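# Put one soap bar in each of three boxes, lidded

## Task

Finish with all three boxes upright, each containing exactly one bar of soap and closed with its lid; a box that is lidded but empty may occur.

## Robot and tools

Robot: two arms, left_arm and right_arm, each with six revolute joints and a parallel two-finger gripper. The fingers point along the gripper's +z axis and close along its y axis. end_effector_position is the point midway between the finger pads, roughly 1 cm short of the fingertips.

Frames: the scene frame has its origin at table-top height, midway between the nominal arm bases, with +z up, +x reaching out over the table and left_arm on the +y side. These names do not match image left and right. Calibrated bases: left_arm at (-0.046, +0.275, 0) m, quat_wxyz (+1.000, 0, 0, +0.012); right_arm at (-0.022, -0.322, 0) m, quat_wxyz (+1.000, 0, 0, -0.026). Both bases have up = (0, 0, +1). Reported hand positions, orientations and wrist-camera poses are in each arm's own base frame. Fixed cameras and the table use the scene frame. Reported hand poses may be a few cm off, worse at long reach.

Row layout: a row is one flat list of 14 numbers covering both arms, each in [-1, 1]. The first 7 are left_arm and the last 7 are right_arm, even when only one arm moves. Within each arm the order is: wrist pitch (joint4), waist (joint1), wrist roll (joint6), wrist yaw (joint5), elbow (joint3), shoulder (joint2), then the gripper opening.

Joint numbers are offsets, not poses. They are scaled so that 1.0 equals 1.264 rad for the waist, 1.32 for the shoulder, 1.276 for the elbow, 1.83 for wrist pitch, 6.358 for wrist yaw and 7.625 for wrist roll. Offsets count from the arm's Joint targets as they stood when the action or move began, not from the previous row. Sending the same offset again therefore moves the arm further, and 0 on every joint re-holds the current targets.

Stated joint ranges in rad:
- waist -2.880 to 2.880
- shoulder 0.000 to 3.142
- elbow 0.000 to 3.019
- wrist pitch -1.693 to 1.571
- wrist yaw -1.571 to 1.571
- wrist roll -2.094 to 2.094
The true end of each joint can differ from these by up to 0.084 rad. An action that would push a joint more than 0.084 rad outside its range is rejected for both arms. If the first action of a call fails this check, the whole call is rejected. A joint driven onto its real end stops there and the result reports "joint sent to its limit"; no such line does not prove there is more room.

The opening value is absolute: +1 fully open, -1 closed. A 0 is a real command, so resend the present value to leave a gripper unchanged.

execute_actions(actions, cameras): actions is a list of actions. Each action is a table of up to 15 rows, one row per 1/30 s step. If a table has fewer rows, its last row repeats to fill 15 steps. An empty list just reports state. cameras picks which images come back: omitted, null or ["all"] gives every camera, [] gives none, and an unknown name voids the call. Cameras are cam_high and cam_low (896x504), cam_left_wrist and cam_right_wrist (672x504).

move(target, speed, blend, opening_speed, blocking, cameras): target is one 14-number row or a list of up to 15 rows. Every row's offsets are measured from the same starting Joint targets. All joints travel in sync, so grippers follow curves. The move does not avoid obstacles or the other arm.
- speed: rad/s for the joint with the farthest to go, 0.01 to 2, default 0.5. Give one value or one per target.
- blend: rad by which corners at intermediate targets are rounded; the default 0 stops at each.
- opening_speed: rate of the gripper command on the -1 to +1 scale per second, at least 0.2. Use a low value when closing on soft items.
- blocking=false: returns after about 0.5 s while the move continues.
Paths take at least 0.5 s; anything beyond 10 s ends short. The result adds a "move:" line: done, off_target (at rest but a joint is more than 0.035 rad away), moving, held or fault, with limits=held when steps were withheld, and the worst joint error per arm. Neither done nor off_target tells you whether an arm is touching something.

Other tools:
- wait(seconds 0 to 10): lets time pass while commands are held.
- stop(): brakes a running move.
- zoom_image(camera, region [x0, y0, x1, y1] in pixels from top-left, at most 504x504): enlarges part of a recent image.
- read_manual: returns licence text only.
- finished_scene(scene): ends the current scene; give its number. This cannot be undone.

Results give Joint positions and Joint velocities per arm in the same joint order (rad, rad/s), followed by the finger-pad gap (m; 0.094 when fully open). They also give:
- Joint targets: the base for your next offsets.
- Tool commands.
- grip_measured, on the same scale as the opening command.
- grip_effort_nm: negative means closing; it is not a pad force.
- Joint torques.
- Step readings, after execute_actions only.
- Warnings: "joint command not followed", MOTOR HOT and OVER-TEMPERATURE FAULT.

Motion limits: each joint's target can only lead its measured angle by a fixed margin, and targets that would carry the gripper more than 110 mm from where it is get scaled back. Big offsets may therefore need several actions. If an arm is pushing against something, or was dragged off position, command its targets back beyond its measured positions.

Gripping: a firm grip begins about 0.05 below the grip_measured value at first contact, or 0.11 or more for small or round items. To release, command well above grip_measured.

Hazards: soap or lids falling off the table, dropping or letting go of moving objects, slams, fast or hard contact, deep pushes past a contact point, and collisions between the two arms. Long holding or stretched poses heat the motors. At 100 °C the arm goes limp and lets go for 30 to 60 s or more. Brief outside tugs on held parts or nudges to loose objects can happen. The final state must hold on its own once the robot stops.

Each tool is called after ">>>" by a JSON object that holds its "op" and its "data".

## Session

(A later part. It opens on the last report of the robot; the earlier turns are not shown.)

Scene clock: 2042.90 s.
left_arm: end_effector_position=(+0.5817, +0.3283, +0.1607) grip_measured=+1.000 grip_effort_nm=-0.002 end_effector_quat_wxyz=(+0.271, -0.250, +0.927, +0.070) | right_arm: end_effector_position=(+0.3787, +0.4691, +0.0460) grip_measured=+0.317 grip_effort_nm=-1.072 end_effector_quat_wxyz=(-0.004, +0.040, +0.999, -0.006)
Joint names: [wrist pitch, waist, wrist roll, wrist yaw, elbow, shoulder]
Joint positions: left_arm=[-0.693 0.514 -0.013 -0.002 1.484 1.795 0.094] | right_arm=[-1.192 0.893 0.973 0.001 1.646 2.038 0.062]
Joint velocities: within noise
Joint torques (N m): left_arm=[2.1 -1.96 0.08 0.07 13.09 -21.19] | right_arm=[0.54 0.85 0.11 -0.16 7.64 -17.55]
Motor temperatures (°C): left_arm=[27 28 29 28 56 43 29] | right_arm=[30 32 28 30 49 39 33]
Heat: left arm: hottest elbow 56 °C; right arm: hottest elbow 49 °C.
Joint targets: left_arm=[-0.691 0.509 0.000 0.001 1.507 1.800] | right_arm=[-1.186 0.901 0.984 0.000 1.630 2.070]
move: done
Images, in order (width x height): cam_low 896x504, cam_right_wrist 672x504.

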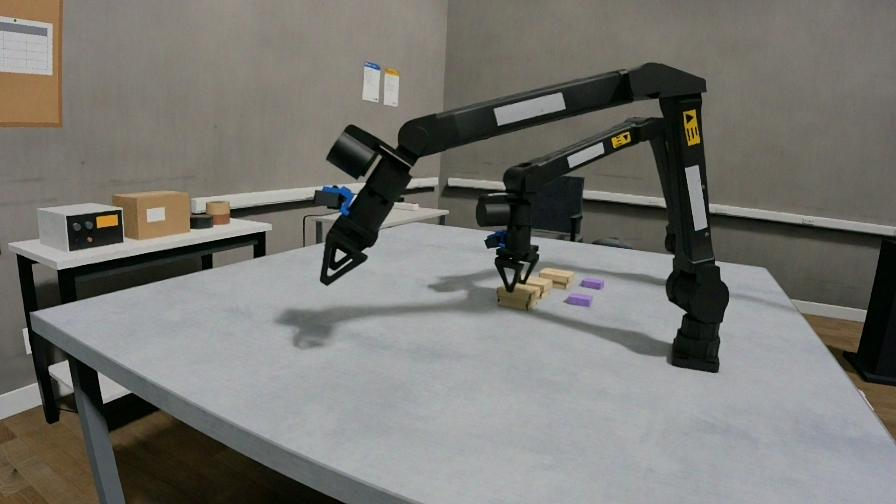

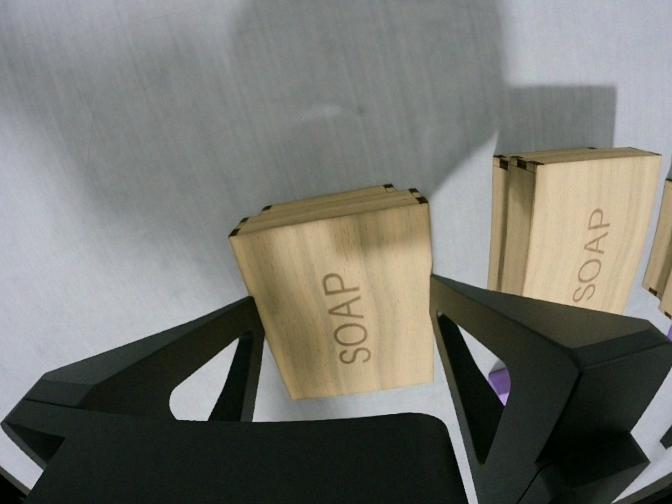

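>>> {"op": "move", "data": {"target": [0,0,0,0,0,0,1,0,0,0,0,0,0,0.7], "opening_speed": 0.3, "cameras": []}}

>>> {"op": "move", "data": {"target": [[0,0,0,0,0,0,1,-0.007,0,0,0,0.05,-0.0205,0.7],[0,0,0,0,0,0,1,-0.0418,0,0,0,0.0764,-0.0432,0.7],[0,0,0,0,0,0,1,-0.1235,0,0,0,0.138,-0.097,0.7]], "speed": [0.1,0.1,0.3], "cameras": ["cam_low","cam_right_wrist"]}}

>>> {"op": "zoom_image", "data": {"camera": "cam_low", "region": [480, 250, 620, 330]}}

Scene clock: 2056.97 s.
left_arm: end_effector_position=(+0.5817, +0.3283, +0.1607) grip_measured=+1.000 grip_effort_nm=-0.007 end_effector_quat_wxyz=(+0.271, -0.250, +0.927, +0.070) | right_arm: end_effector_position=(+0.3785, +0.4692, +0.0458) grip_measured=+0.698 grip_effort_nm=0.037 end_effector_quat_wxyz=(-0.004, +0.040, +0.999, -0.006)
Joint names: [wrist pitch, waist, wrist roll, wrist yaw, elbow, shoulder]
Joint positions: left_arm=[-0.693 0.514 -0.013 -0.002 1.484 1.795 0.094] | right_arm=[-1.192 0.893 0.973 0.001 1.646 2.039 0.08]
Joint velocities: within noise
Joint torques (N m): left_arm=[2.1 -1.96 0.08 0.08 13.08 -21.19] | right_arm=[0.54 0.85 0.11 -0.16 7.64 -17.55]
Motor temperatures (°C): left_arm=[27 28 29 28 56 43 29] | right_arm=[30 32 28 30 48 39 33]
Heat: left arm: hottest elbow 56 °C; right arm: hottest elbow 48 °C.
Joint targets: left_arm=[-0.691 0.509 0.000 0.001 1.507 1.800] | right_arm=[-1.186 0.901 0.984 0.000 1.630 2.070]
move: done
No camera images: "cameras" was empty.

Scene clock: 2059.37 s.
left_arm: end_effector_position=(+0.5817, +0.3283, +0.1607) grip_measured=+1.000 grip_effort_nm=-0.007 end_effector_quat_wxyz=(+0.271, -0.250, +0.927, +0.070) | right_arm: end_effector_position=(+0.3723, +0.4614, +0.1415) grip_measured=+0.698 grip_effort_nm=0.032 end_effector_quat_wxyz=(-0.006, +0.040, +0.999, -0.009)
Joint names: [wrist pitch, waist, wrist roll, wrist yaw, elbow, shoulder]
Joint positions: left_arm=[-0.693 0.514 -0.013 -0.002 1.484 1.795 0.094] | right_arm=[-1.404 0.893 0.973 0.001 1.755 1.943 0.08]
Joint velocities: within noise
Joint torques (N m): left_arm=[2.11 -1.96 0.08 0.07 13.08 -21.19] | right_arm=[0.02 0.79 0.12 -0.16 13.93 -19.25]
Motor temperatures (°C): left_arm=[27 28 29 28 56 43 29] | right_arm=[30 32 28 30 49 39 33]
Heat: left arm: hottest elbow 56 °C; right arm: hottest elbow 49 °C.
Joint targets: left_arm=[-0.691 0.509 0.000 0.001 1.507 1.800] | right_arm=[-1.412 0.901 0.983 0.000 1.806 1.942]
move: off_target (right_arm); right_arm: the elbow is farthest, 0.051 rad from its target
Images, in order (width x height): cam_low 896x504, cam_right_wrist 672x504.

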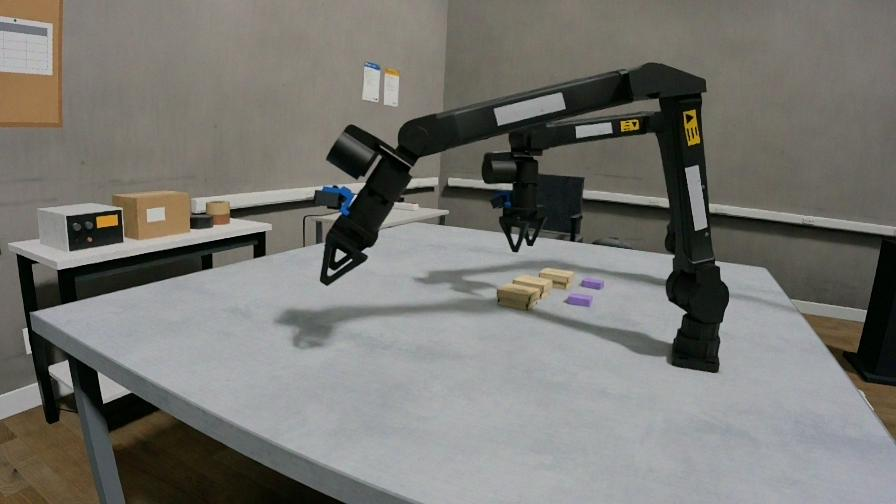

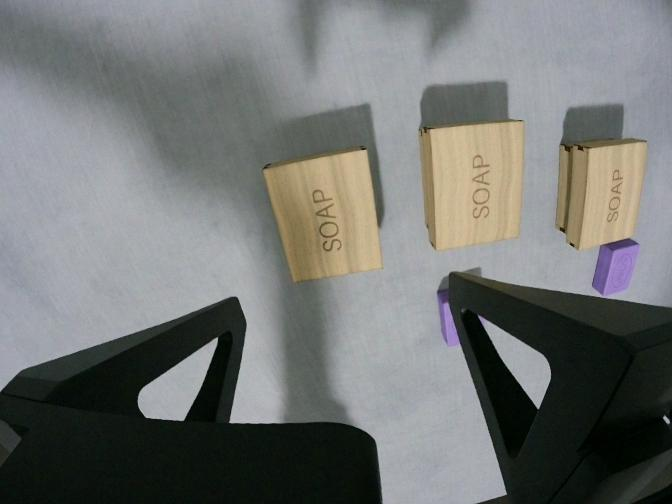

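Scaled by 3.600 from the camera's 896x504 image, which has a finer 1280x720 frame.

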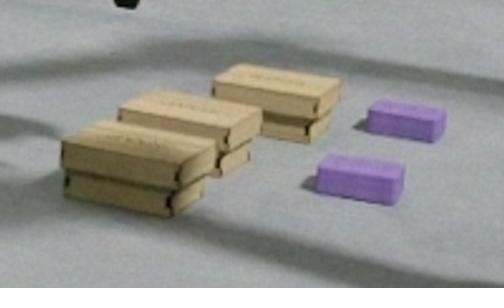

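All three seated.

>>> {"op": "finished_scene", "data": {"scene": 1}}

The scene is finished: the task was done.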